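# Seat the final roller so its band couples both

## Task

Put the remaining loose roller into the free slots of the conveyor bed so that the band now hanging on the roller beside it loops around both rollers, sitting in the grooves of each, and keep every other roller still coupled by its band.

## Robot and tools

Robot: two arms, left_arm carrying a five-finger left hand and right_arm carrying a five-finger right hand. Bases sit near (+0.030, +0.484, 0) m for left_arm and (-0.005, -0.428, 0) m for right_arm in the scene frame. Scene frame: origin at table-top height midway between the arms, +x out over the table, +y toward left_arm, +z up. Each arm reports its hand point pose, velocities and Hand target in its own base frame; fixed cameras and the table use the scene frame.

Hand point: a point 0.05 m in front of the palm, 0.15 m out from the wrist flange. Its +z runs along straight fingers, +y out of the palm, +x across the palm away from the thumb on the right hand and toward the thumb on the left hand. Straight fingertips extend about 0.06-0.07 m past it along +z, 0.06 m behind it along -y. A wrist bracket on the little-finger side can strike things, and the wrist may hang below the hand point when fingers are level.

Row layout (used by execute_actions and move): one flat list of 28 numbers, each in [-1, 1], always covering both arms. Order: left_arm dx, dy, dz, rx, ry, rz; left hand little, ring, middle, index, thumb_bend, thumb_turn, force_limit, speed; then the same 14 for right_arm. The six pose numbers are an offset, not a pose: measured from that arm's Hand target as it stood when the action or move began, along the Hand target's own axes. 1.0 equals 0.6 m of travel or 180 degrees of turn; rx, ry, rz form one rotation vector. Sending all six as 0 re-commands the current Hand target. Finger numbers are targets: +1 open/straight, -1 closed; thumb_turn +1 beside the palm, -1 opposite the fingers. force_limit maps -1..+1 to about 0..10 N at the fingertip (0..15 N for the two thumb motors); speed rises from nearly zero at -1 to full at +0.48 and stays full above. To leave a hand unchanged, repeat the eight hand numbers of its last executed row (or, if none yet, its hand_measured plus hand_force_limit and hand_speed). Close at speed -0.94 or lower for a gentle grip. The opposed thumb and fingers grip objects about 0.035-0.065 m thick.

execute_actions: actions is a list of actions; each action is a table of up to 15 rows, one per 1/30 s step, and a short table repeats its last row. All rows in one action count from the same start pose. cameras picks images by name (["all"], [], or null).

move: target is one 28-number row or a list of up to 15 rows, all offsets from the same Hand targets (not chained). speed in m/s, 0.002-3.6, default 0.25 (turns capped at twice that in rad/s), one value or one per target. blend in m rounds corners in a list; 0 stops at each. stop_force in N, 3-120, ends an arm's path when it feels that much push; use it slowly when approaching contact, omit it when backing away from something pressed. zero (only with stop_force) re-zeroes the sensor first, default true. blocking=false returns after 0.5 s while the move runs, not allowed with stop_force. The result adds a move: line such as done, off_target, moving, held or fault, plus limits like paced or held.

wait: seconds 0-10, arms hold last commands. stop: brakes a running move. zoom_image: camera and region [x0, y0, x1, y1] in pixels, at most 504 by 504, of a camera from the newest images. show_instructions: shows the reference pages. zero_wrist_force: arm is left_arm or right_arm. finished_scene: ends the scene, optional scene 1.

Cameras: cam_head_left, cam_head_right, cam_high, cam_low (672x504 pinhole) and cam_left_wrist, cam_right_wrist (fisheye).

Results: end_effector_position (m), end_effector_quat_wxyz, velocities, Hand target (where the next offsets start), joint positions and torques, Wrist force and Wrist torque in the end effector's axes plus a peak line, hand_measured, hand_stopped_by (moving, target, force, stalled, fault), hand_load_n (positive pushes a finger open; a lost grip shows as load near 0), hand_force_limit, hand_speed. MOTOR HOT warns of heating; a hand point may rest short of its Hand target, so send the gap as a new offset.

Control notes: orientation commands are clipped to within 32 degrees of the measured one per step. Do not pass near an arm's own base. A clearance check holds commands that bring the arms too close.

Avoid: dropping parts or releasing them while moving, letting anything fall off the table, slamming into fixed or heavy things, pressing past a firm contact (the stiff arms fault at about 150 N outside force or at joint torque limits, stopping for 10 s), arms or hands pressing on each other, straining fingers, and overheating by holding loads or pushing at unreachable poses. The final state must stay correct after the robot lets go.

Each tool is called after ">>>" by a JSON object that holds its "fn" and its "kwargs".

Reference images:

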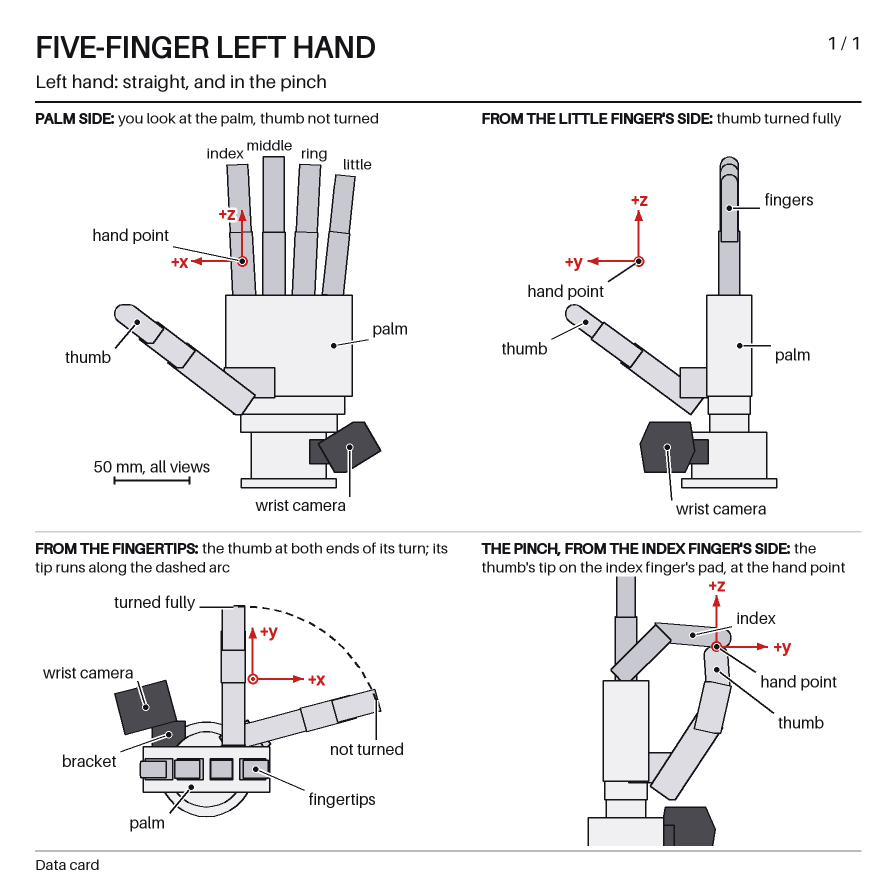

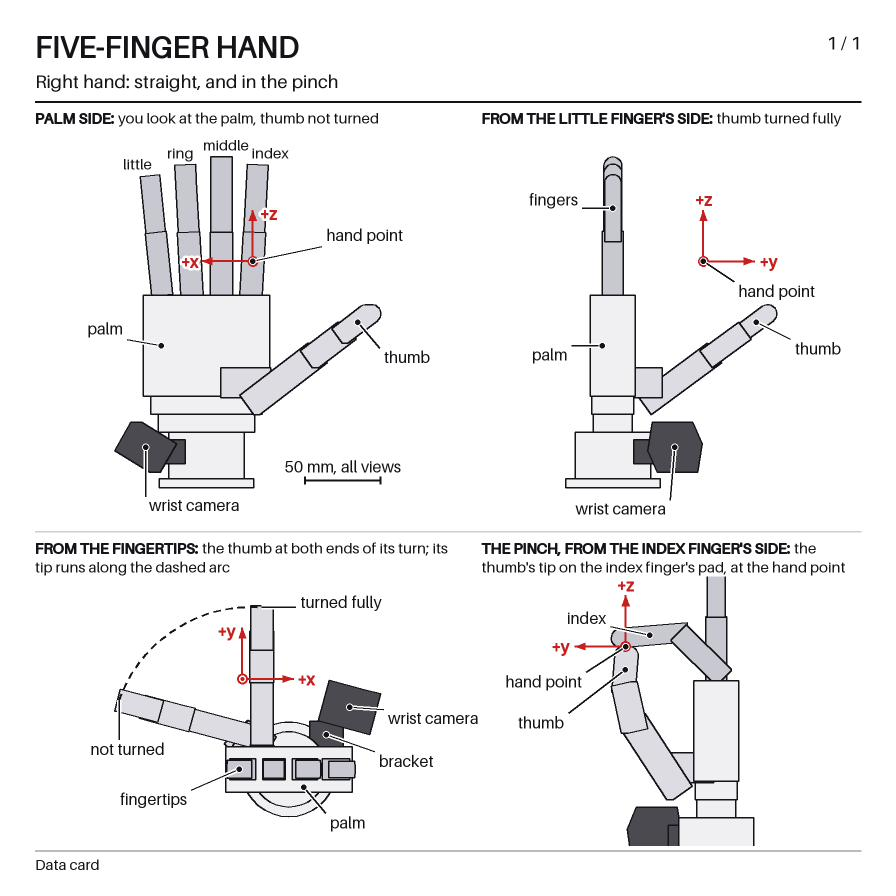

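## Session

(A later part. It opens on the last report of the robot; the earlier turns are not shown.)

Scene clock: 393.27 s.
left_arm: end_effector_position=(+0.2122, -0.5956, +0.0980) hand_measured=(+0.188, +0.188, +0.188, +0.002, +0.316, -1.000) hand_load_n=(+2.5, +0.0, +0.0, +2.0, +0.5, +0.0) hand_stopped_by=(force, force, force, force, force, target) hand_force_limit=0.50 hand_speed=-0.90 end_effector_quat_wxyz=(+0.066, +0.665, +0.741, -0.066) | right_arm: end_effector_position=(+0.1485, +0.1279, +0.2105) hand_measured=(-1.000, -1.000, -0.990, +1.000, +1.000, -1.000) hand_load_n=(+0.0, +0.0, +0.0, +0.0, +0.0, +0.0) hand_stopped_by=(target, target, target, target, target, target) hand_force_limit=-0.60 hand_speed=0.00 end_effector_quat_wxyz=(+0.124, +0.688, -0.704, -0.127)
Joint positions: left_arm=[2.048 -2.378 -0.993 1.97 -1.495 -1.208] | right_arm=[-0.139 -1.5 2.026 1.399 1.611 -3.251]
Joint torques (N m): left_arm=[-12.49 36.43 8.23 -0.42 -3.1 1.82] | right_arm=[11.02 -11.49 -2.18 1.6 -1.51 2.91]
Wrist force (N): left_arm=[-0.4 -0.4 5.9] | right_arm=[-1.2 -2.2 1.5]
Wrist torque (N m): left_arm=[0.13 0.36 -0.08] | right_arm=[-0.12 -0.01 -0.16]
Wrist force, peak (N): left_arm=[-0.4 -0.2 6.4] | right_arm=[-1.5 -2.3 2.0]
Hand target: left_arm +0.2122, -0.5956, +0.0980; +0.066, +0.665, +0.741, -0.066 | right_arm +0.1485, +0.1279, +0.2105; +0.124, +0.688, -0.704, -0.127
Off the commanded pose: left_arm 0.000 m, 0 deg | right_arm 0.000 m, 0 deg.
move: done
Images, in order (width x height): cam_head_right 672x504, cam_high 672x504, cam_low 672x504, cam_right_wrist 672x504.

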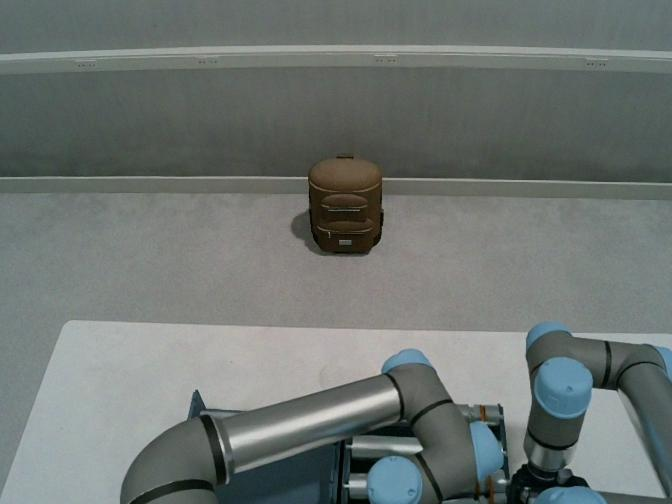

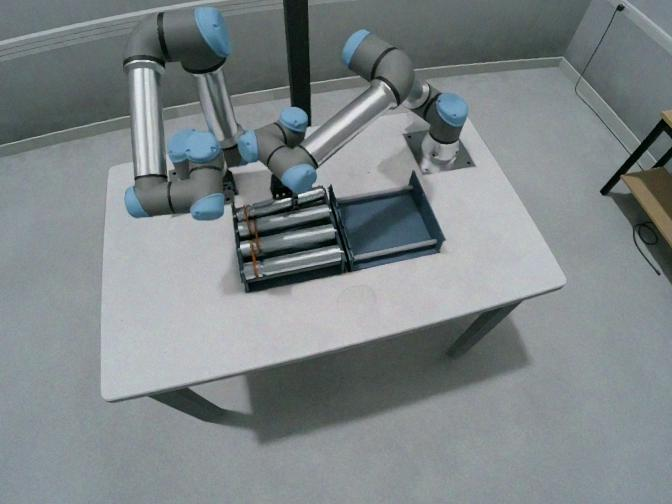

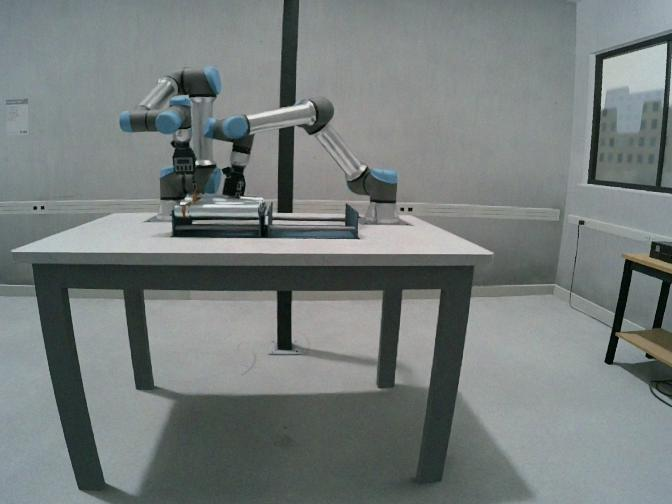

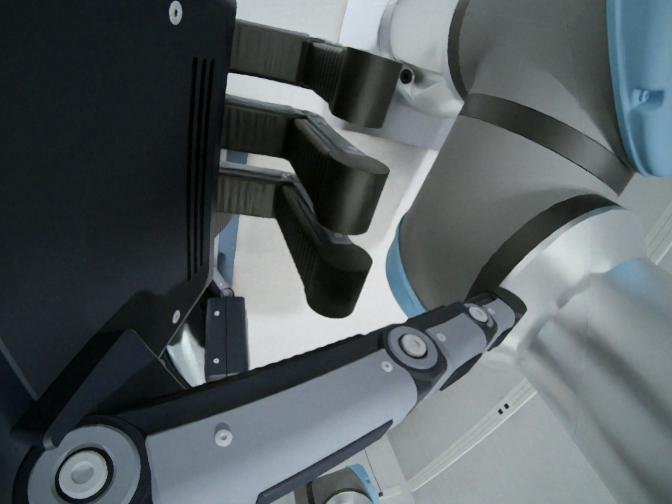

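>>> {"fn": "zoom_image", "kwargs": {"camera": "cam_low", "region": [184, 170, 208, 200]}}

Scaled by 16.800 from the camera's 672x504 image, which has a finer 960x720 frame.

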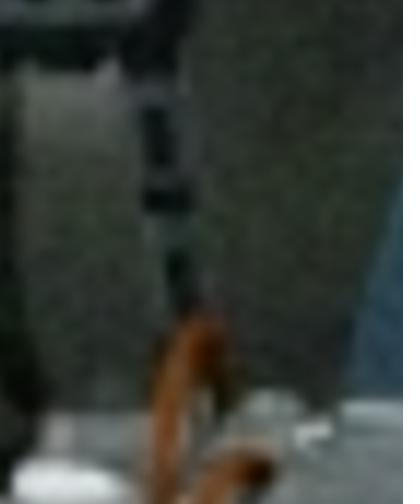

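>>> {"fn": "move", "kwargs": {"target": [[0,0,0,0,0,0,-0.6,-0.6,-0.6,-0.96,-0.9,-1,0.5,-0.9, 0,-0.0175,0.0469,0,0,0,-1,-1,-0.99,1,1,-1,-0.6,0],[0,0,0,0,0,0,-0.6,-0.6,-0.6,-0.96,-0.9,-1,0.5,-0.9, -0.0003,-0.0409,0.0382,0,0,0,-1,-1,-0.99,1,1,-1,-0.6,0]], "speed": 0.04, "stop_force": 4, "cameras": ["cam_right_wrist","cam_low","cam_high","cam_head_right"]}}

>>> {"fn": "zoom_image", "kwargs": {"camera": "cam_high", "region": [225, 180, 265, 220]}}

>>> {"fn": "zoom_image", "kwargs": {"camera": "cam_low", "region": [180, 165, 220, 205]}}

>>> {"fn": "zoom_image", "kwargs": {"camera": "cam_head_right", "region": [460, 424, 540, 504]}}

Scene clock: 396.33 s.
left_arm: end_effector_position=(+0.2122, -0.5956, +0.0980) hand_measured=(+0.188, +0.188, +0.188, +0.002, +0.316, -1.000) hand_load_n=(+3.0, +0.0, +0.0, +2.0, +0.0, +0.0) hand_stopped_by=(force, force, force, force, force, target) hand_force_limit=0.50 hand_speed=-0.90 end_effector_quat_wxyz=(+0.066, +0.665, +0.741, -0.066) | right_arm: end_effector_position=(+0.1635, +0.1278, +0.1805) hand_measured=(-1.000, -1.000, -0.990, +1.000, +1.000, -1.000) hand_load_n=(+0.0, +0.0, +0.0, +0.0, +0.0, +0.0) hand_stopped_by=(target, target, target, target, target, target) hand_force_limit=-0.60 hand_speed=0.00 end_effector_quat_wxyz=(+0.124, +0.688, -0.704, -0.127)
Joint positions: left_arm=[2.048 -2.378 -0.993 1.97 -1.495 -1.208] | right_arm=[-0.133 -1.423 2.029 1.319 1.609 -3.244]
Joint torques (N m): left_arm=[-12.46 36.24 8.13 -0.54 -3.08 1.67] | right_arm=[10.69 -13.86 -28.69 4.49 -1.4 2.85]
Wrist force (N): left_arm=[-0.5 -0.3 6.0] | right_arm=[-1.2 -1.8 1.5]
Wrist torque (N m): left_arm=[0.15 0.37 -0.09] | right_arm=[-0.08 -0.02 -0.14]
Wrist force, peak (N): left_arm=[-0.4 -0.3 6.3] | right_arm=[-1.6 -2.3 1.6]
Hand target: left_arm +0.2122, -0.5956, +0.0980; +0.066, +0.665, +0.741, -0.066 | right_arm +0.1635, +0.1278, +0.1805; +0.124, +0.688, -0.704, -0.127
Off the commanded pose: left_arm 0.000 m, 0 deg | right_arm 0.000 m, 0 deg.
move: done
Images, in order (width x height): cam_head_right 672x504, cam_high 672x504, cam_low 672x504, cam_right_wrist 672x504.

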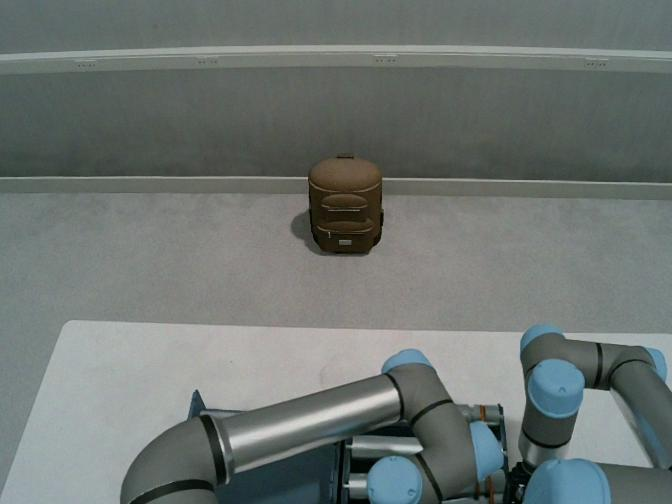

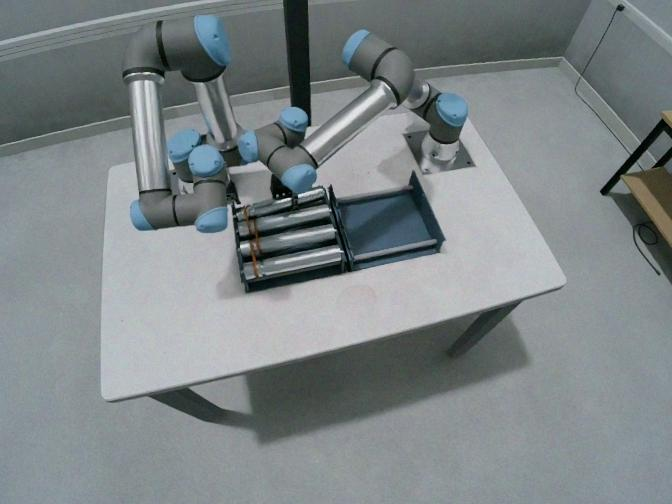

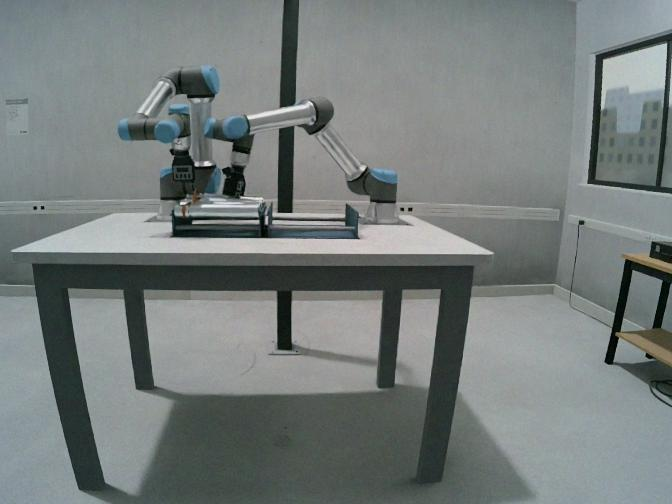

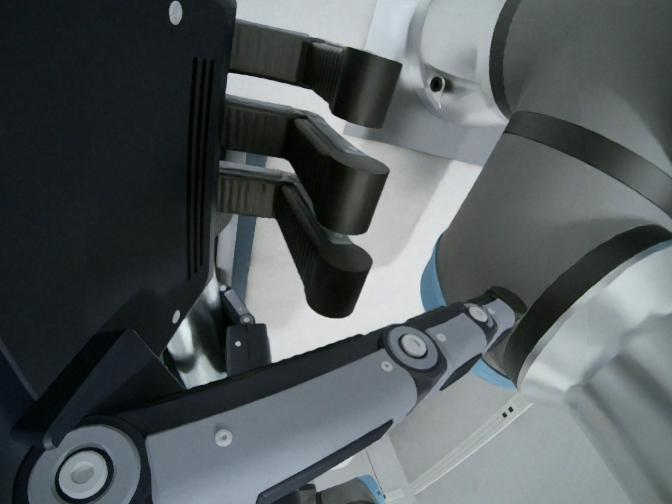

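Scaled by 12.600 from the camera's 672x504 image, which has a finer 960x720 frame.

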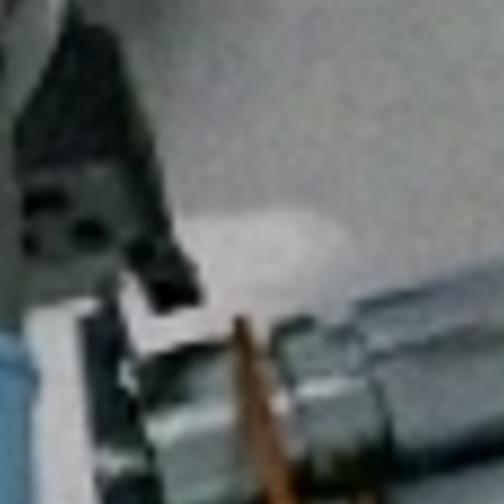

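Scaled by 12.600 from the camera's 672x504 image, which has a finer 960x720 frame.

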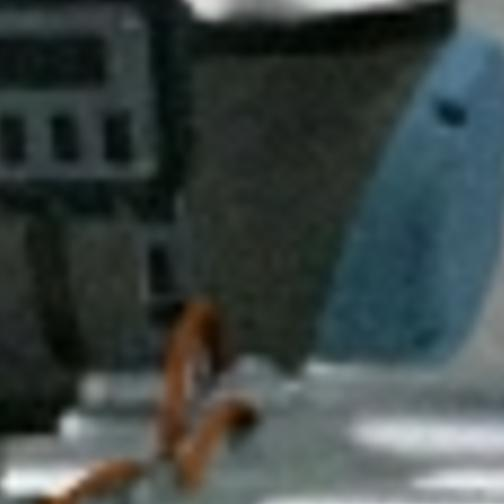

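Scaled by 6.300 from the camera's 672x504 image, which has a finer 960x720 frame.

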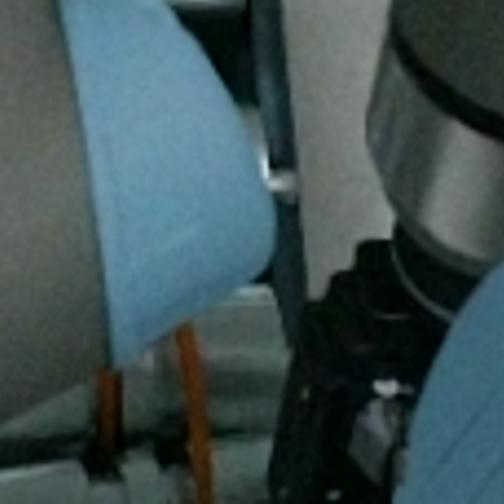

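>>> {"fn": "move", "kwargs": {"target": [[0,0,0,0,0,0,-0.6,-0.6,-0.6,-0.96,-0.9,-1,0.5,-0.9, -0.0002,-0.0125,-0.0047,0,0,0,-1,-1,-0.99,1,1,-1,-0.6,0],[0,0,0,0,0,0,-0.6,-0.6,-0.6,-0.96,-0.9,-1,0.5,-0.9, -0.0236,-0.0123,-0.0046,0,0,0,-1,-1,-0.99,1,1,-1,-0.6,0]], "speed": 0.025, "stop_force": 4, "cameras": ["cam_right_wrist","cam_low","cam_high","cam_head_right"]}}

>>> {"fn": "zoom_image", "kwargs": {"camera": "cam_high", "region": [225, 180, 265, 220]}}

>>> {"fn": "zoom_image", "kwargs": {"camera": "cam_low", "region": [180, 165, 220, 205]}}

>>> {"fn": "zoom_image", "kwargs": {"camera": "cam_head_right", "region": [460, 424, 540, 504]}}

Scene clock: 398.53 s.
left_arm: end_effector_position=(+0.2122, -0.5956, +0.0980) hand_measured=(+0.188, +0.188, +0.188, +0.002, +0.316, -1.000) hand_load_n=(+2.5, +0.0, +0.0, +1.5, +0.0, +0.0) hand_stopped_by=(force, force, force, force, force, target) hand_force_limit=0.50 hand_speed=-0.90 end_effector_quat_wxyz=(+0.066, +0.665, +0.741, -0.066) | right_arm: end_effector_position=(+0.1717, +0.1418, +0.1805) hand_measured=(-1.000, -1.000, -0.990, +1.000, +1.000, -1.000) hand_load_n=(+0.0, +0.0, +0.0, +0.0, +0.0, +0.0) hand_stopped_by=(target, target, target, target, target, target) hand_force_limit=-0.60 hand_speed=0.00 end_effector_quat_wxyz=(+0.124, +0.688, -0.704, -0.127)
Joint positions: left_arm=[2.048 -2.378 -0.993 1.97 -1.495 -1.208] | right_arm=[-0.083 -1.394 1.995 1.326 1.591 -3.198]
Joint torques (N m): left_arm=[-11.46 36.38 8.07 -0.27 -2.95 1.76] | right_arm=[10.91 -15.44 -28.52 4.53 -1.53 2.86]
Wrist force (N): left_arm=[-0.1 -0.3 6.1] | right_arm=[-1.2 -2.1 1.6]
Wrist torque (N m): left_arm=[0.15 0.31 -0.07] | right_arm=[-0.14 -0.03 -0.14]
Wrist force, peak (N): left_arm=[-0.5 -0.2 6.3] | right_arm=[-1.4 -2.3 1.6]
Hand target: left_arm +0.2122, -0.5956, +0.0980; +0.066, +0.665, +0.741, -0.066 | right_arm +0.1717, +0.1418, +0.1805; +0.124, +0.688, -0.704, -0.127
Off the commanded pose: left_arm 0.000 m, 0 deg | right_arm 0.000 m, 0 deg.
move: done
Images, in order (width x height): cam_head_right 672x504, cam_high 672x504, cam_low 672x504, cam_right_wrist 672x504.

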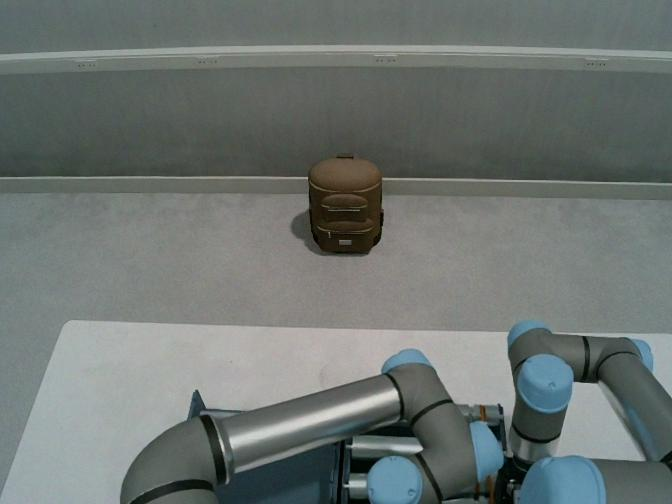

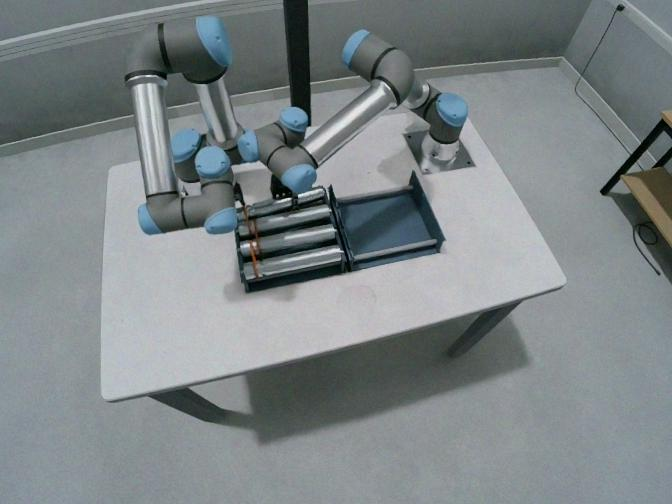

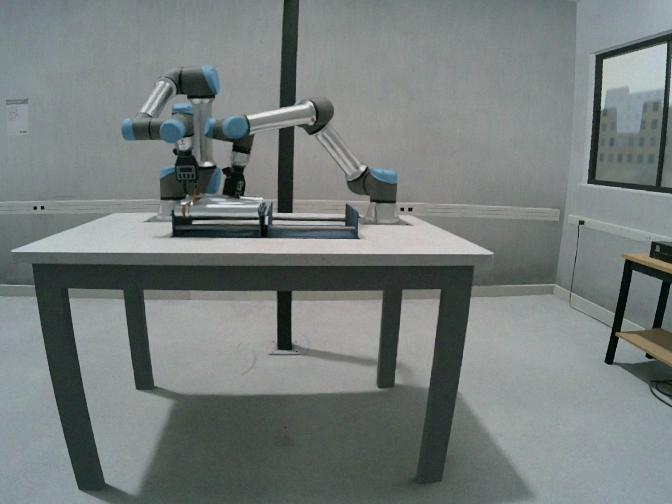

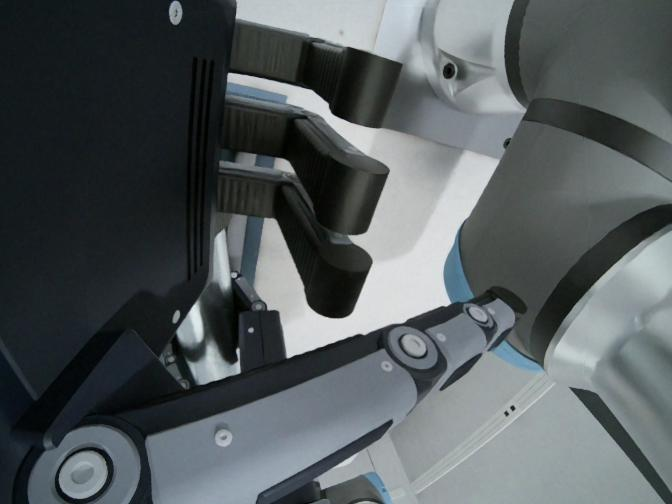

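Scaled by 12.600 from the camera's 672x504 image, which has a finer 960x720 frame.

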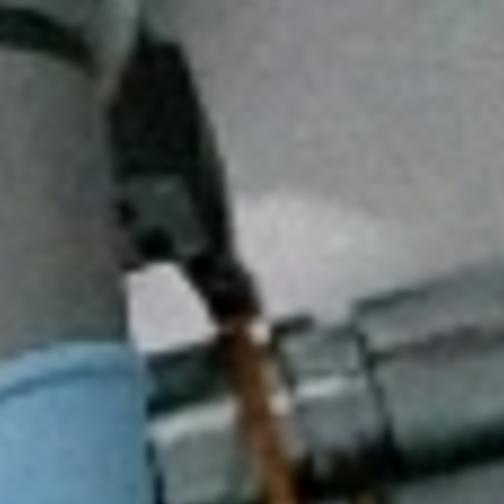

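Scaled by 12.600 from the camera's 672x504 image, which has a finer 960x720 frame.

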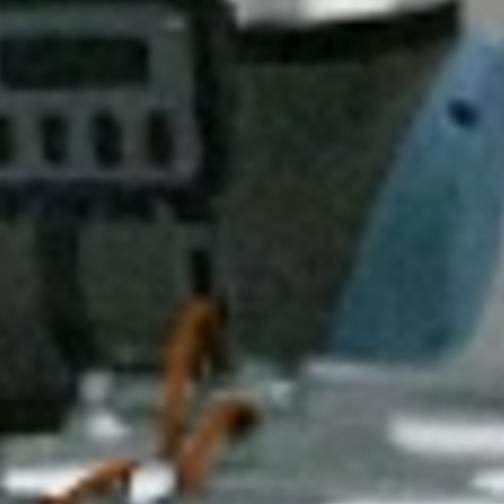

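Scaled by 6.300 from the camera's 672x504 image, which has a finer 960x720 frame.

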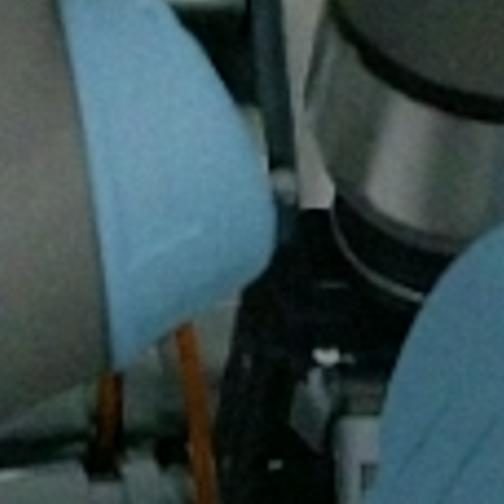

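>>> {"fn": "move", "kwargs": {"target": [[0,0,0,0,0,0,-0.6,-0.6,-0.6,-0.96,-0.9,-1,0.5,-0.9, -0.01,0.0001,0,0,0,0,-1,-1,-0.99,1,1,-1,-0.6,0]], "speed": 0.025, "stop_force": 4, "cameras": ["cam_low","cam_high"]}}

>>> {"fn": "zoom_image", "kwargs": {"camera": "cam_high", "region": [225, 180, 265, 220]}}

>>> {"fn": "zoom_image", "kwargs": {"camera": "cam_low", "region": [180, 165, 220, 205]}}

Scene clock: 400.43 s.
left_arm: end_effector_position=(+0.2122, -0.5956, +0.0980) hand_measured=(+0.188, +0.188, +0.188, +0.002, +0.316, -1.000) hand_load_n=(+2.5, +0.0, +0.0, +1.5, +0.0, +0.0) hand_stopped_by=(force, force, force, force, force, target) hand_force_limit=0.50 hand_speed=-0.90 end_effector_quat_wxyz=(+0.066, +0.665, +0.741, -0.066) | right_arm: end_effector_position=(+0.1718, +0.1478, +0.1805) hand_measured=(-1.000, -1.000, -0.990, +1.000, +1.000, -1.000) hand_load_n=(+0.0, +0.0, +0.0, +0.0, +0.0, +0.0) hand_stopped_by=(target, target, target, target, target, target) hand_force_limit=-0.60 hand_speed=0.00 end_effector_quat_wxyz=(+0.124, +0.688, -0.704, -0.127)
Joint positions: left_arm=[2.048 -2.378 -0.993 1.97 -1.495 -1.208] | right_arm=[-0.063 -1.389 1.989 1.328 1.585 -3.18]
Joint torques (N m): left_arm=[-11.99 36.64 9.32 -0.57 -3.11 1.74] | right_arm=[10.78 -15.73 -28.18 4.55 -1.38 2.83]
Wrist force (N): left_arm=[-0.5 -0.4 6.2] | right_arm=[-1.6 -1.8 1.8]
Wrist torque (N m): left_arm=[0.11 0.37 -0.09] | right_arm=[-0.10 0.01 -0.15]
Wrist force, peak (N): left_arm=[-0.3 -0.3 6.4] | right_arm=[-1.6 -2.1 1.9]
Hand target: left_arm +0.2122, -0.5956, +0.0980; +0.066, +0.665, +0.741, -0.066 | right_arm +0.1718, +0.1478, +0.1805; +0.124, +0.688, -0.704, -0.127
Off the commanded pose: left_arm 0.000 m, 0 deg | right_arm 0.000 m, 0 deg.
move: done
Images, in order (width x height): cam_high 672x504, cam_low 672x504.

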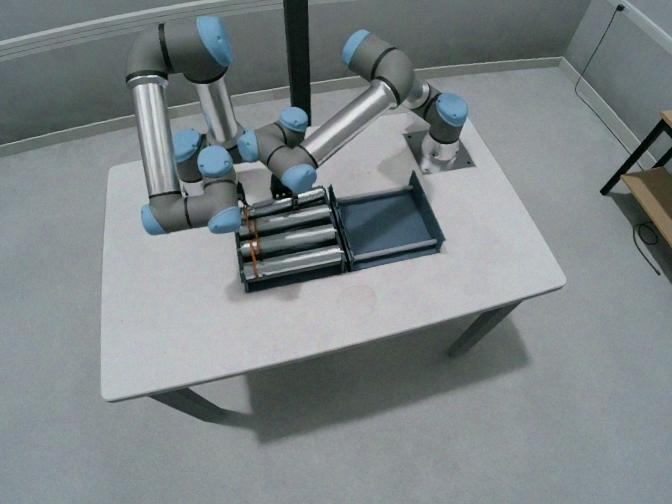

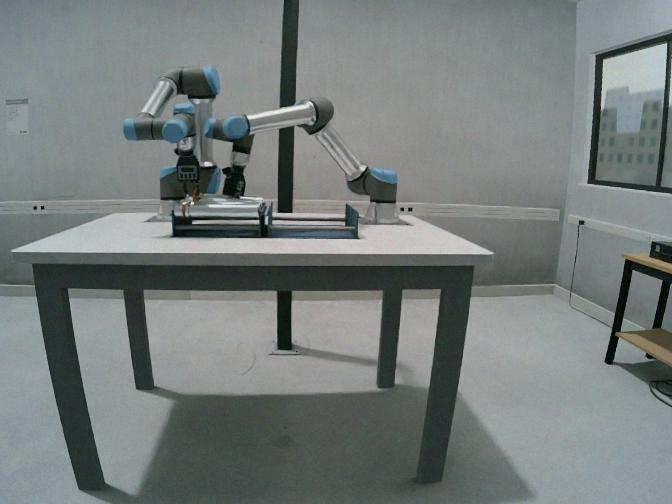

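Scaled by 12.600 from the camera's 672x504 image, which has a finer 960x720 frame.

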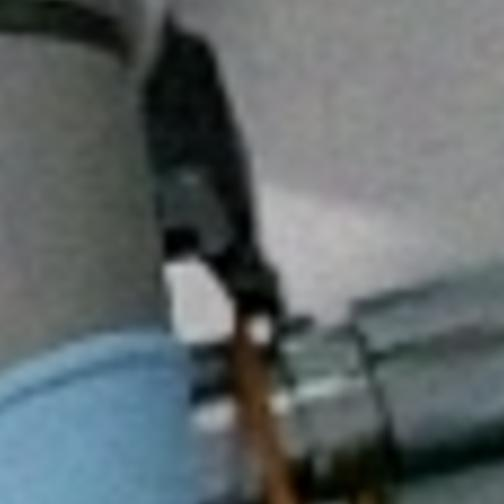

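Scaled by 12.600 from the camera's 672x504 image, which has a finer 960x720 frame.

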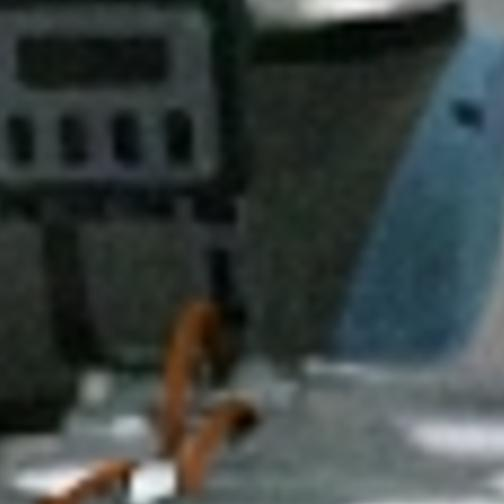

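>>> {"fn": "move", "kwargs": {"target": [[0,0,0,0,0,0,-0.6,-0.6,-0.6,-0.96,-0.9,-1,0.5,-0.9, 0.0333,0,0,0,0,0,-1,-1,-0.99,1,1,-1,-0.6,0],[0,0,0,0,0,0,-0.6,-0.6,-0.6,-0.96,-0.9,-1,0.5,-0.9, 0.0332,-0.0125,-0.0047,0,0,0,-1,-1,-0.99,1,1,-1,-0.6,0]], "speed": 0.025, "stop_force": 3, "cameras": ["cam_low","cam_high","cam_right_wrist"]}}

>>> {"fn": "zoom_image", "kwargs": {"camera": "cam_high", "region": [225, 180, 265, 220]}}

>>> {"fn": "zoom_image", "kwargs": {"camera": "cam_low", "region": [180, 165, 220, 205]}}

Scene clock: 402.87 s.
left_arm: end_effector_position=(+0.2122, -0.5956, +0.0980) hand_measured=(+0.188, +0.188, +0.188, +0.002, +0.316, -1.000) hand_load_n=(+2.5, +0.0, +0.0, +2.0, +0.0, +0.0) hand_stopped_by=(force, force, force, force, force, target) hand_force_limit=0.50 hand_speed=-0.90 end_effector_quat_wxyz=(+0.066, +0.665, +0.741, -0.066) | right_arm: end_effector_position=(+0.1794, +0.1277, +0.1805) hand_measured=(-1.000, -1.000, -0.990, +1.000, +1.000, -1.000) hand_load_n=(+0.5, +0.0, +0.0, -0.5, +0.0, +0.0) hand_stopped_by=(target, target, target, target, target, target) hand_force_limit=-0.60 hand_speed=0.00 end_effector_quat_wxyz=(+0.124, +0.688, -0.704, -0.127)
Joint positions: left_arm=[2.048 -2.378 -0.993 1.97 -1.495 -1.208] | right_arm=[-0.126 -1.387 1.986 1.327 1.607 -3.238]
Joint torques (N m): left_arm=[-11.59 36.34 9.18 -0.56 -2.95 1.79] | right_arm=[10.49 -16.14 -28.68 4.4 -1.59 2.8]
Wrist force (N): left_arm=[-0.6 -0.4 6.1] | right_arm=[-1.1 -1.4 1.7]
Wrist torque (N m): left_arm=[0.13 0.38 -0.09] | right_arm=[-0.11 -0.03 -0.12]
Wrist force, peak (N): left_arm=[-0.3 -0.5 6.3] | right_arm=[-1.6 -2.2 1.6]
Hand target: left_arm +0.2122, -0.5956, +0.0980; +0.066, +0.665, +0.741, -0.066 | right_arm +0.1794, +0.1277, +0.1805; +0.124, +0.688, -0.704, -0.127
Off the commanded pose: left_arm 0.000 m, 0 deg | right_arm 0.000 m, 0 deg.
move: done
Images, in order (width x height): cam_high 672x504, cam_low 672x504, cam_right_wrist 672x504.

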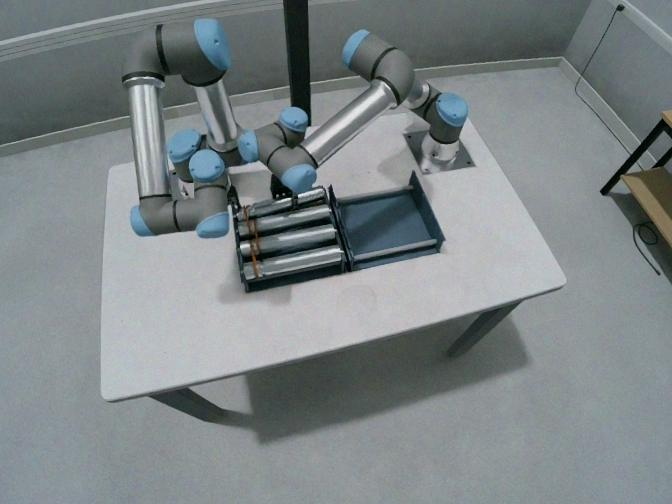

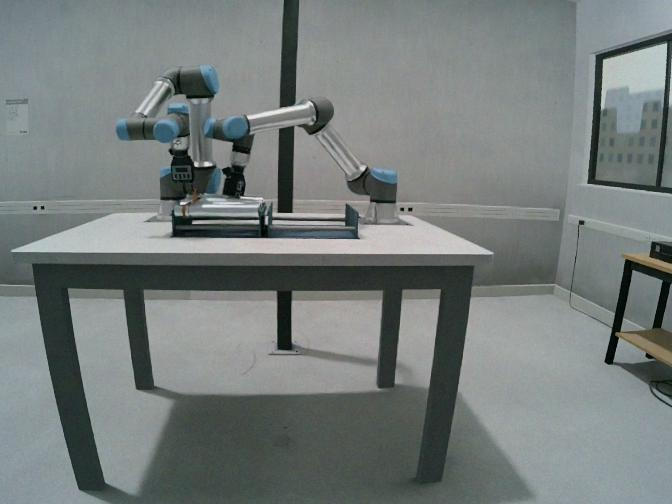

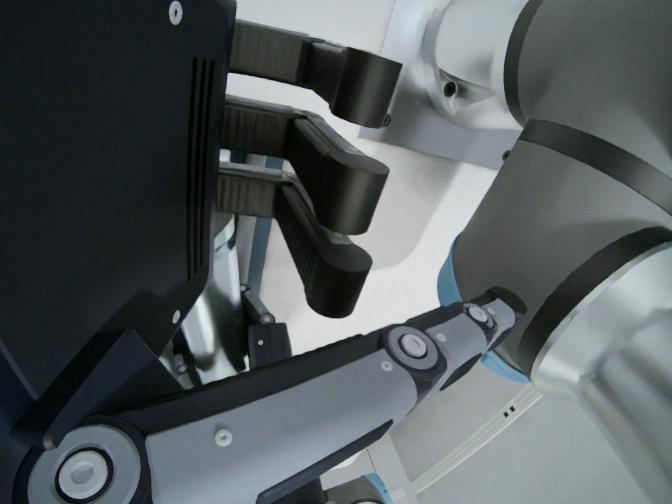

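Scaled by 12.600 from the camera's 672x504 image, which has a finer 960x720 frame.

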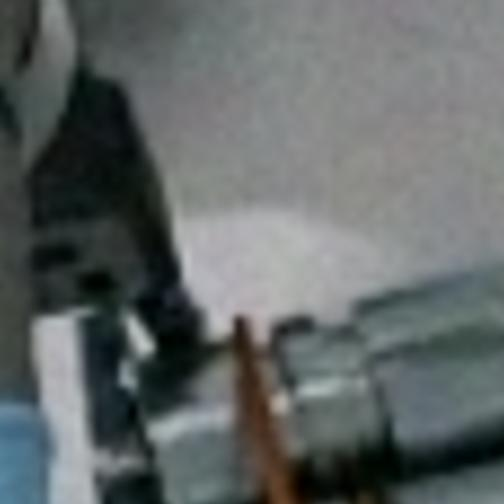

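Scaled by 12.600 from the camera's 672x504 image, which has a finer 960x720 frame.

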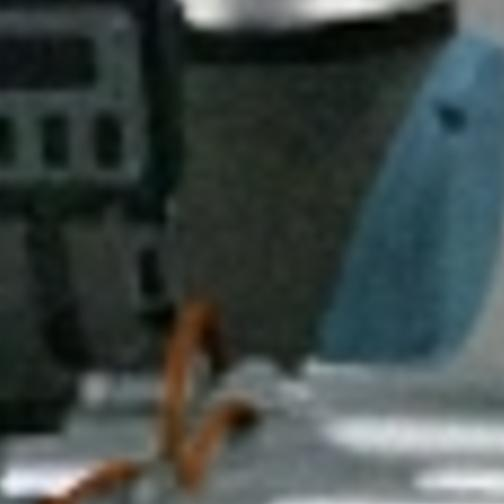

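>>> {"fn": "move", "kwargs": {"target": [[0,0,0,0,0,0,-0.6,-0.6,-0.6,-0.96,-0.9,-1,0.5,-0.9, -0.0002,-0.0125,-0.0047,0,0,0,-1,-1,-0.99,1,1,-1,-0.6,0]], "speed": 0.015, "stop_force": 3, "cameras": ["cam_high"]}}

>>> {"fn": "zoom_image", "kwargs": {"camera": "cam_high", "region": [225, 180, 265, 220]}}

Scene clock: 404.40 s.
left_arm: end_effector_position=(+0.2122, -0.5956, +0.0980) hand_measured=(+0.188, +0.188, +0.188, +0.002, +0.316, -1.000) hand_load_n=(+3.0, +0.0, +0.0, +2.5, +1.0, +0.5) hand_stopped_by=(force, force, force, force, force, target) hand_force_limit=0.50 hand_speed=-0.90 end_effector_quat_wxyz=(+0.066, +0.665, +0.741, -0.066) | right_arm: end_effector_position=(+0.1874, +0.1276, +0.1806) hand_measured=(-1.000, -1.000, -0.990, +1.000, +1.000, -1.000) hand_load_n=(+0.0, +0.0, +0.0, -2.0, +0.0, +0.0) hand_stopped_by=(target, target, target, target, target, target) hand_force_limit=-0.60 hand_speed=0.00 end_effector_quat_wxyz=(+0.124, +0.688, -0.704, -0.127)
Joint positions: left_arm=[2.048 -2.378 -0.993 1.97 -1.495 -1.208] | right_arm=[-0.123 -1.37 1.964 1.332 1.605 -3.236]
Joint torques (N m): left_arm=[-11.45 36.76 8.39 -0.75 -2.71 1.72] | right_arm=[10.63 -16.56 -29.5 3.95 -1.64 2.86]
Wrist force (N): left_arm=[-0.1 1.8 6.7] | right_arm=[-1.1 0.0 1.9]
Wrist torque (N m): left_arm=[0.17 0.37 -0.09] | right_arm=[-0.18 0.00 -0.14]
Wrist force, peak (N): left_arm=[0.2 1.8 7.0] | right_arm=[-1.1 -1.6 1.8]
Hand target: left_arm +0.2122, -0.5956, +0.0980; +0.066, +0.665, +0.741, -0.066 | right_arm +0.1874, +0.1276, +0.1806; +0.124, +0.688, -0.704, -0.127
Off the commanded pose: left_arm 0.000 m, 0 deg | right_arm 0.000 m, 0 deg.
move: done
Images, in order (width x height): cam_high 672x504.

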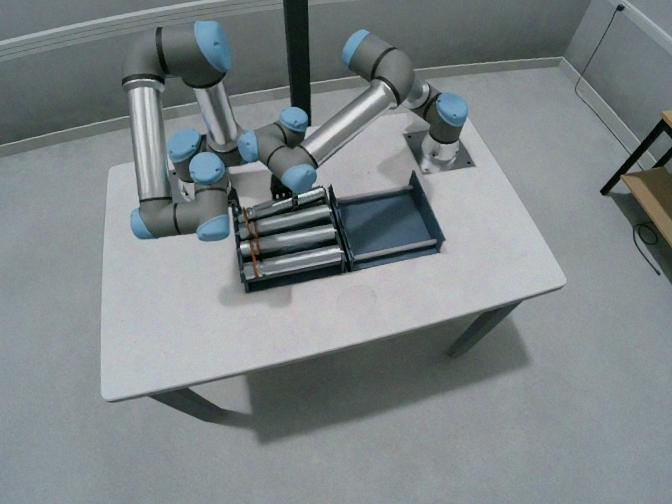

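Scaled by 12.600 from the camera's 672x504 image, which has a finer 960x720 frame.

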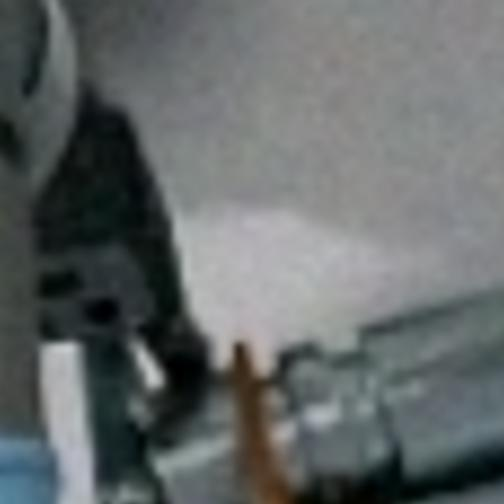

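>>> {"fn": "move", "kwargs": {"target": [[0,0,0,0,0,0,-0.6,-0.6,-0.6,-0.96,-0.9,-1,0.5,-0.9, 0,0.0039,0.0015,0,0,0,-1,-1,-0.99,1,1,-1,-0.6,0],[0,0,0,0,0,0,-0.6,-0.6,-0.6,-0.96,-0.9,-1,0.5,-0.9, -0.0317,0.0078,0.0029,0,0,0,-1,-1,-0.99,1,1,-1,-0.6,0]], "speed": 0.02, "stop_force": 4, "cameras": ["cam_high","cam_low"]}}

>>> {"fn": "zoom_image", "kwargs": {"camera": "cam_high", "region": [225, 180, 265, 220]}}

>>> {"fn": "zoom_image", "kwargs": {"camera": "cam_low", "region": [180, 165, 220, 205]}}

Scene clock: 406.60 s.
left_arm: end_effector_position=(+0.2122, -0.5956, +0.0980) hand_measured=(+0.188, +0.188, +0.188, +0.002, +0.316, -1.000) hand_load_n=(+3.0, +0.5, +0.0, +2.0, +1.0, +0.5) hand_stopped_by=(force, force, force, force, force, target) hand_force_limit=0.50 hand_speed=-0.90 end_effector_quat_wxyz=(+0.066, +0.665, +0.741, -0.066) | right_arm: end_effector_position=(+0.1828, +0.1467, +0.1806) hand_measured=(-1.000, -1.000, -0.990, +1.000, +1.000, -1.000) hand_load_n=(+0.0, +0.0, +0.0, +0.0, -0.5, +0.0) hand_stopped_by=(target, target, target, target, target, target) hand_force_limit=-0.60 hand_speed=0.00 end_effector_quat_wxyz=(+0.124, +0.688, -0.704, -0.127)
Joint positions: left_arm=[2.048 -2.378 -0.993 1.97 -1.495 -1.208] | right_arm=[-0.064 -1.366 1.96 1.334 1.585 -3.181]
Joint torques (N m): left_arm=[-12.54 38.35 9.02 -1.93 -1.24 1.78] | right_arm=[10.33 -16.54 -28.31 4.49 -1.42 2.93]
Wrist force (N): left_arm=[0.7 1.8 7.0] | right_arm=[-1.1 -1.8 1.6]
Wrist torque (N m): left_arm=[0.15 0.39 -0.05] | right_arm=[-0.09 -0.04 -0.13]
Wrist force, peak (N): left_arm=[0.8 2.1 7.3] | right_arm=[-1.4 -1.9 1.9]
Hand target: left_arm +0.2122, -0.5956, +0.0980; +0.066, +0.665, +0.741, -0.066 | right_arm +0.1828, +0.1467, +0.1806; +0.124, +0.688, -0.704, -0.127
Off the commanded pose: left_arm 0.000 m, 0 deg | right_arm 0.000 m, 0 deg.
move: done
Images, in order (width x height): cam_high 672x504, cam_low 672x504.

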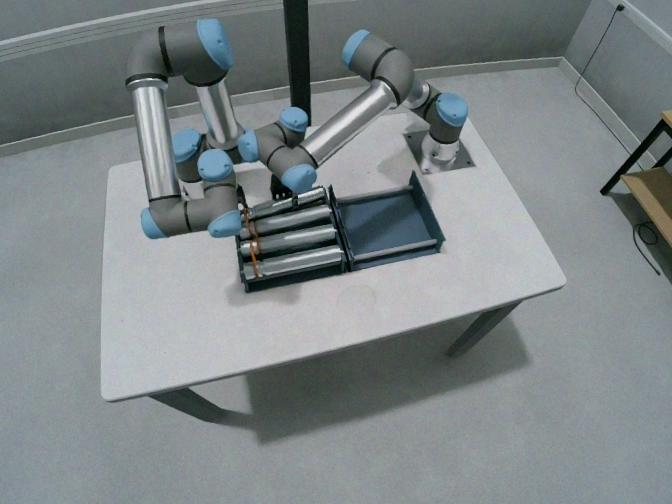

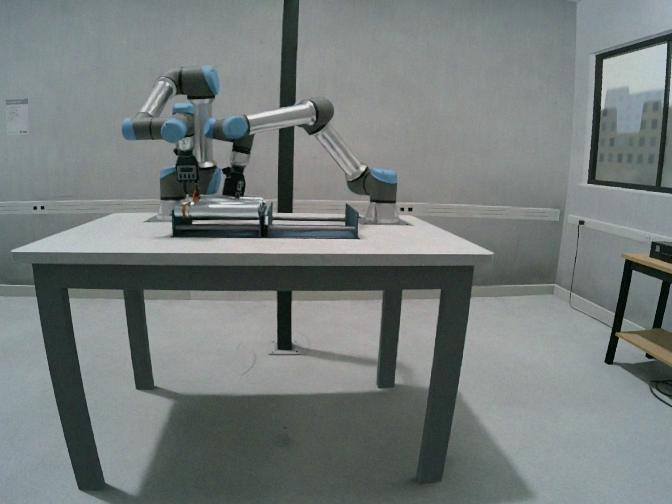

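Scaled by 12.600 from the camera's 672x504 image, which has a finer 960x720 frame.

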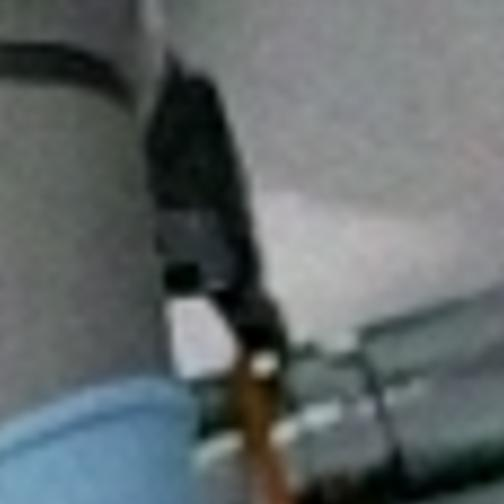

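Scaled by 12.600 from the camera's 672x504 image, which has a finer 960x720 frame.

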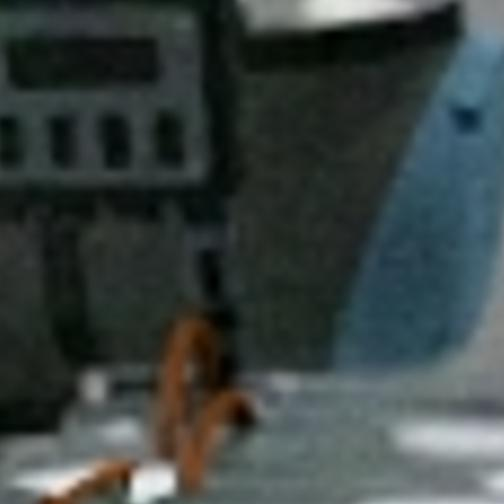

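>>> {"fn": "move", "kwargs": {"target": [[0,0,0,0,0,0,-0.6,-0.6,-0.6,-0.96,-0.9,-1,0.5,-0.9, 0.05,-0.0005,-0.0002,0,0,0,-1,-1,-0.99,1,1,-1,-0.6,0],[0,0,0,0,0,0,-0.6,-0.6,-0.6,-0.96,-0.9,-1,0.5,-0.9, 0.05,0.0461,-0.1251,0,0,0,-1,-1,-0.99,1,1,-1,-0.6,0],[0,0,0,0,0,0,-0.6,-0.6,-0.6,-0.96,-0.9,-1,0.5,-0.9, 0.0986,-0.0716,-0.1687,0.1022,-0.1573,0.4487,-1,-1,-0.99,1,1,-1,-0.6,0]], "speed": [0.05, 0.2, 0.2], "cameras": []}}

Scene clock: 413.37 s.
left_arm: end_effector_position=(+0.2122, -0.5956, +0.0980) hand_measured=(+0.188, +0.188, +0.188, +0.002, +0.316, -1.000) hand_load_n=(+3.0, +0.0, +0.0, +2.0, +1.0, +0.5) hand_stopped_by=(force, force, force, force, force, target) hand_force_limit=0.50 hand_speed=-0.90 end_effector_quat_wxyz=(+0.066, +0.665, +0.741, -0.066) | right_arm: end_effector_position=(+0.2570, +0.0858, +0.2604) hand_measured=(-1.000, -1.000, -0.990, +1.000, +1.000, -1.000) hand_load_n=(+0.0, +0.0, +0.5, +0.0, +0.0, +0.0) hand_stopped_by=(target, target, target, target, target, target) hand_force_limit=-0.60 hand_speed=0.00 end_effector_quat_wxyz=(+0.087, -0.037, +0.993, +0.064)
Joint positions: left_arm=[2.048 -2.378 -0.993 1.97 -1.495 -1.208] | right_arm=[-0.825 -1.935 2.104 1.386 1.355 -2.469]
Joint torques (N m): left_arm=[-11.53 42.79 7.92 -3.46 2.15 1.52] | right_arm=[-9.91 -8.95 -4.65 1.16 -1.72 2.65]
Wrist force (N): left_arm=[0.6 1.8 6.8] | right_arm=[-0.5 -1.6 1.9]
Wrist torque (N m): left_arm=[0.17 0.40 -0.06] | right_arm=[-0.15 -0.08 -0.11]
Wrist force, peak (N): left_arm=[0.6 1.8 7.2] | right_arm=[-1.4 -2.3 2.6]
Hand target: left_arm +0.2122, -0.5956, +0.0980; +0.066, +0.665, +0.741, -0.066 | right_arm +0.2570, +0.0858, +0.2604; +0.087, -0.037, +0.993, +0.064
Off the commanded pose: left_arm 0.000 m, 0 deg | right_arm 0.000 m, 0 deg.
move: done
No camera images: "cameras" was empty.

>>> {"fn": "move", "kwargs": {"target": [[0,0,0,0,0,0,-0.6,-0.6,-0.6,-0.96,-0.9,-1,0.5,-0.9, 0,0,0,0,0,0,-1,-1,-0.99,-0.05,1,1,-0.6,0],[0,0,0,0,0,0,-0.6,-0.6,-0.6,-0.96,-0.9,-1,0.5,-0.9, 0.044,-0.0209,0.1768,0,0,0,-1,-1,-0.99,-0.05,1,1,-0.6,0]], "speed": 0.15, "cameras": ["cam_right_wrist"]}}

>>> {"fn": "zoom_image", "kwargs": {"camera": "cam_right_wrist", "region": [330, 130, 530, 330]}}

Scene clock: 416.20 s.
left_arm: end_effector_position=(+0.2122, -0.5956, +0.0980) hand_measured=(+0.188, +0.188, +0.188, +0.002, +0.316, -1.000) hand_load_n=(+3.5, +0.0, +0.0, +2.0, +1.0, +0.5) hand_stopped_by=(force, force, force, force, force, target) hand_force_limit=0.50 hand_speed=-0.90 end_effector_quat_wxyz=(+0.066, +0.665, +0.741, -0.066) | right_arm: end_effector_position=(+0.2500, +0.0860, +0.1506) hand_measured=(-1.000, -1.000, -0.990, -0.050, +1.000, +1.000) hand_load_n=(+0.0, +0.0, +0.0, +0.0, +0.0, +0.0) hand_stopped_by=(target, target, target, target, target, target) hand_force_limit=-0.60 hand_speed=0.00 end_effector_quat_wxyz=(+0.087, -0.037, +0.993, +0.064)
Joint positions: left_arm=[2.048 -2.378 -0.993 1.97 -1.495 -1.208] | right_arm=[-0.865 -1.856 2.354 1.066 1.354 -2.51]
Joint torques (N m): left_arm=[-10.99 45.44 7.52 -3.58 2.26 1.38] | right_arm=[10.69 4.71 -2.77 1.81 -1.75 2.75]
Wrist force (N): left_arm=[0.6 1.9 6.7] | right_arm=[-0.6 -1.7 1.7]
Wrist torque (N m): left_arm=[0.19 0.40 -0.06] | right_arm=[-0.15 -0.06 -0.10]
Wrist force, peak (N): left_arm=[0.6 2.2 7.1] | right_arm=[-0.3 -1.7 2.5]
Hand target: left_arm +0.2122, -0.5956, +0.0980; +0.066, +0.665, +0.741, -0.066 | right_arm +0.2500, +0.0860, +0.1506; +0.087, -0.037, +0.993, +0.064
Off the commanded pose: left_arm 0.000 m, 0 deg | right_arm 0.000 m, 0 deg.
move: done
Images, in order (width x height): cam_right_wrist 672x504.

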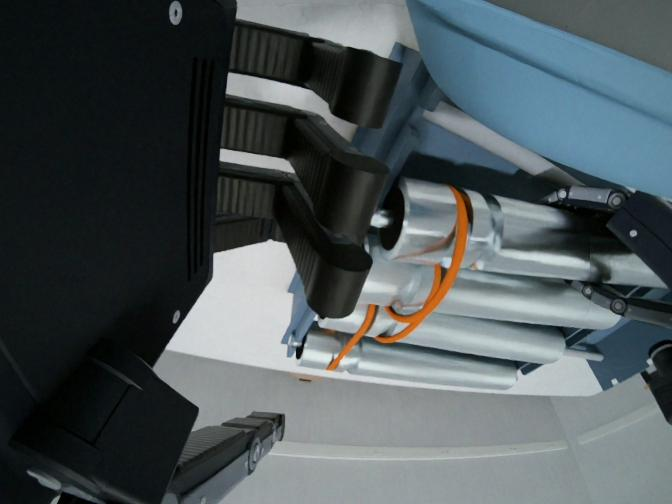

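Scaled by 2.520 from the camera's 672x504 image, which has a finer 960x720 frame.

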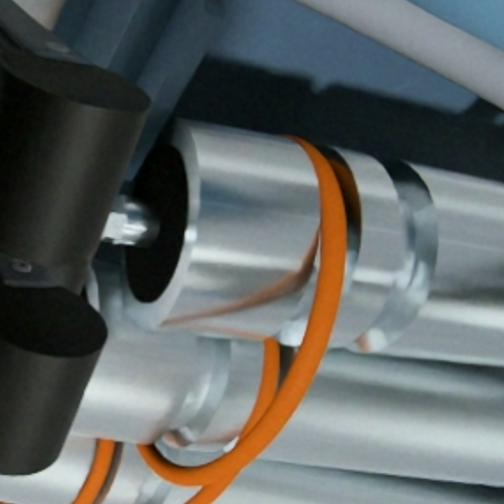

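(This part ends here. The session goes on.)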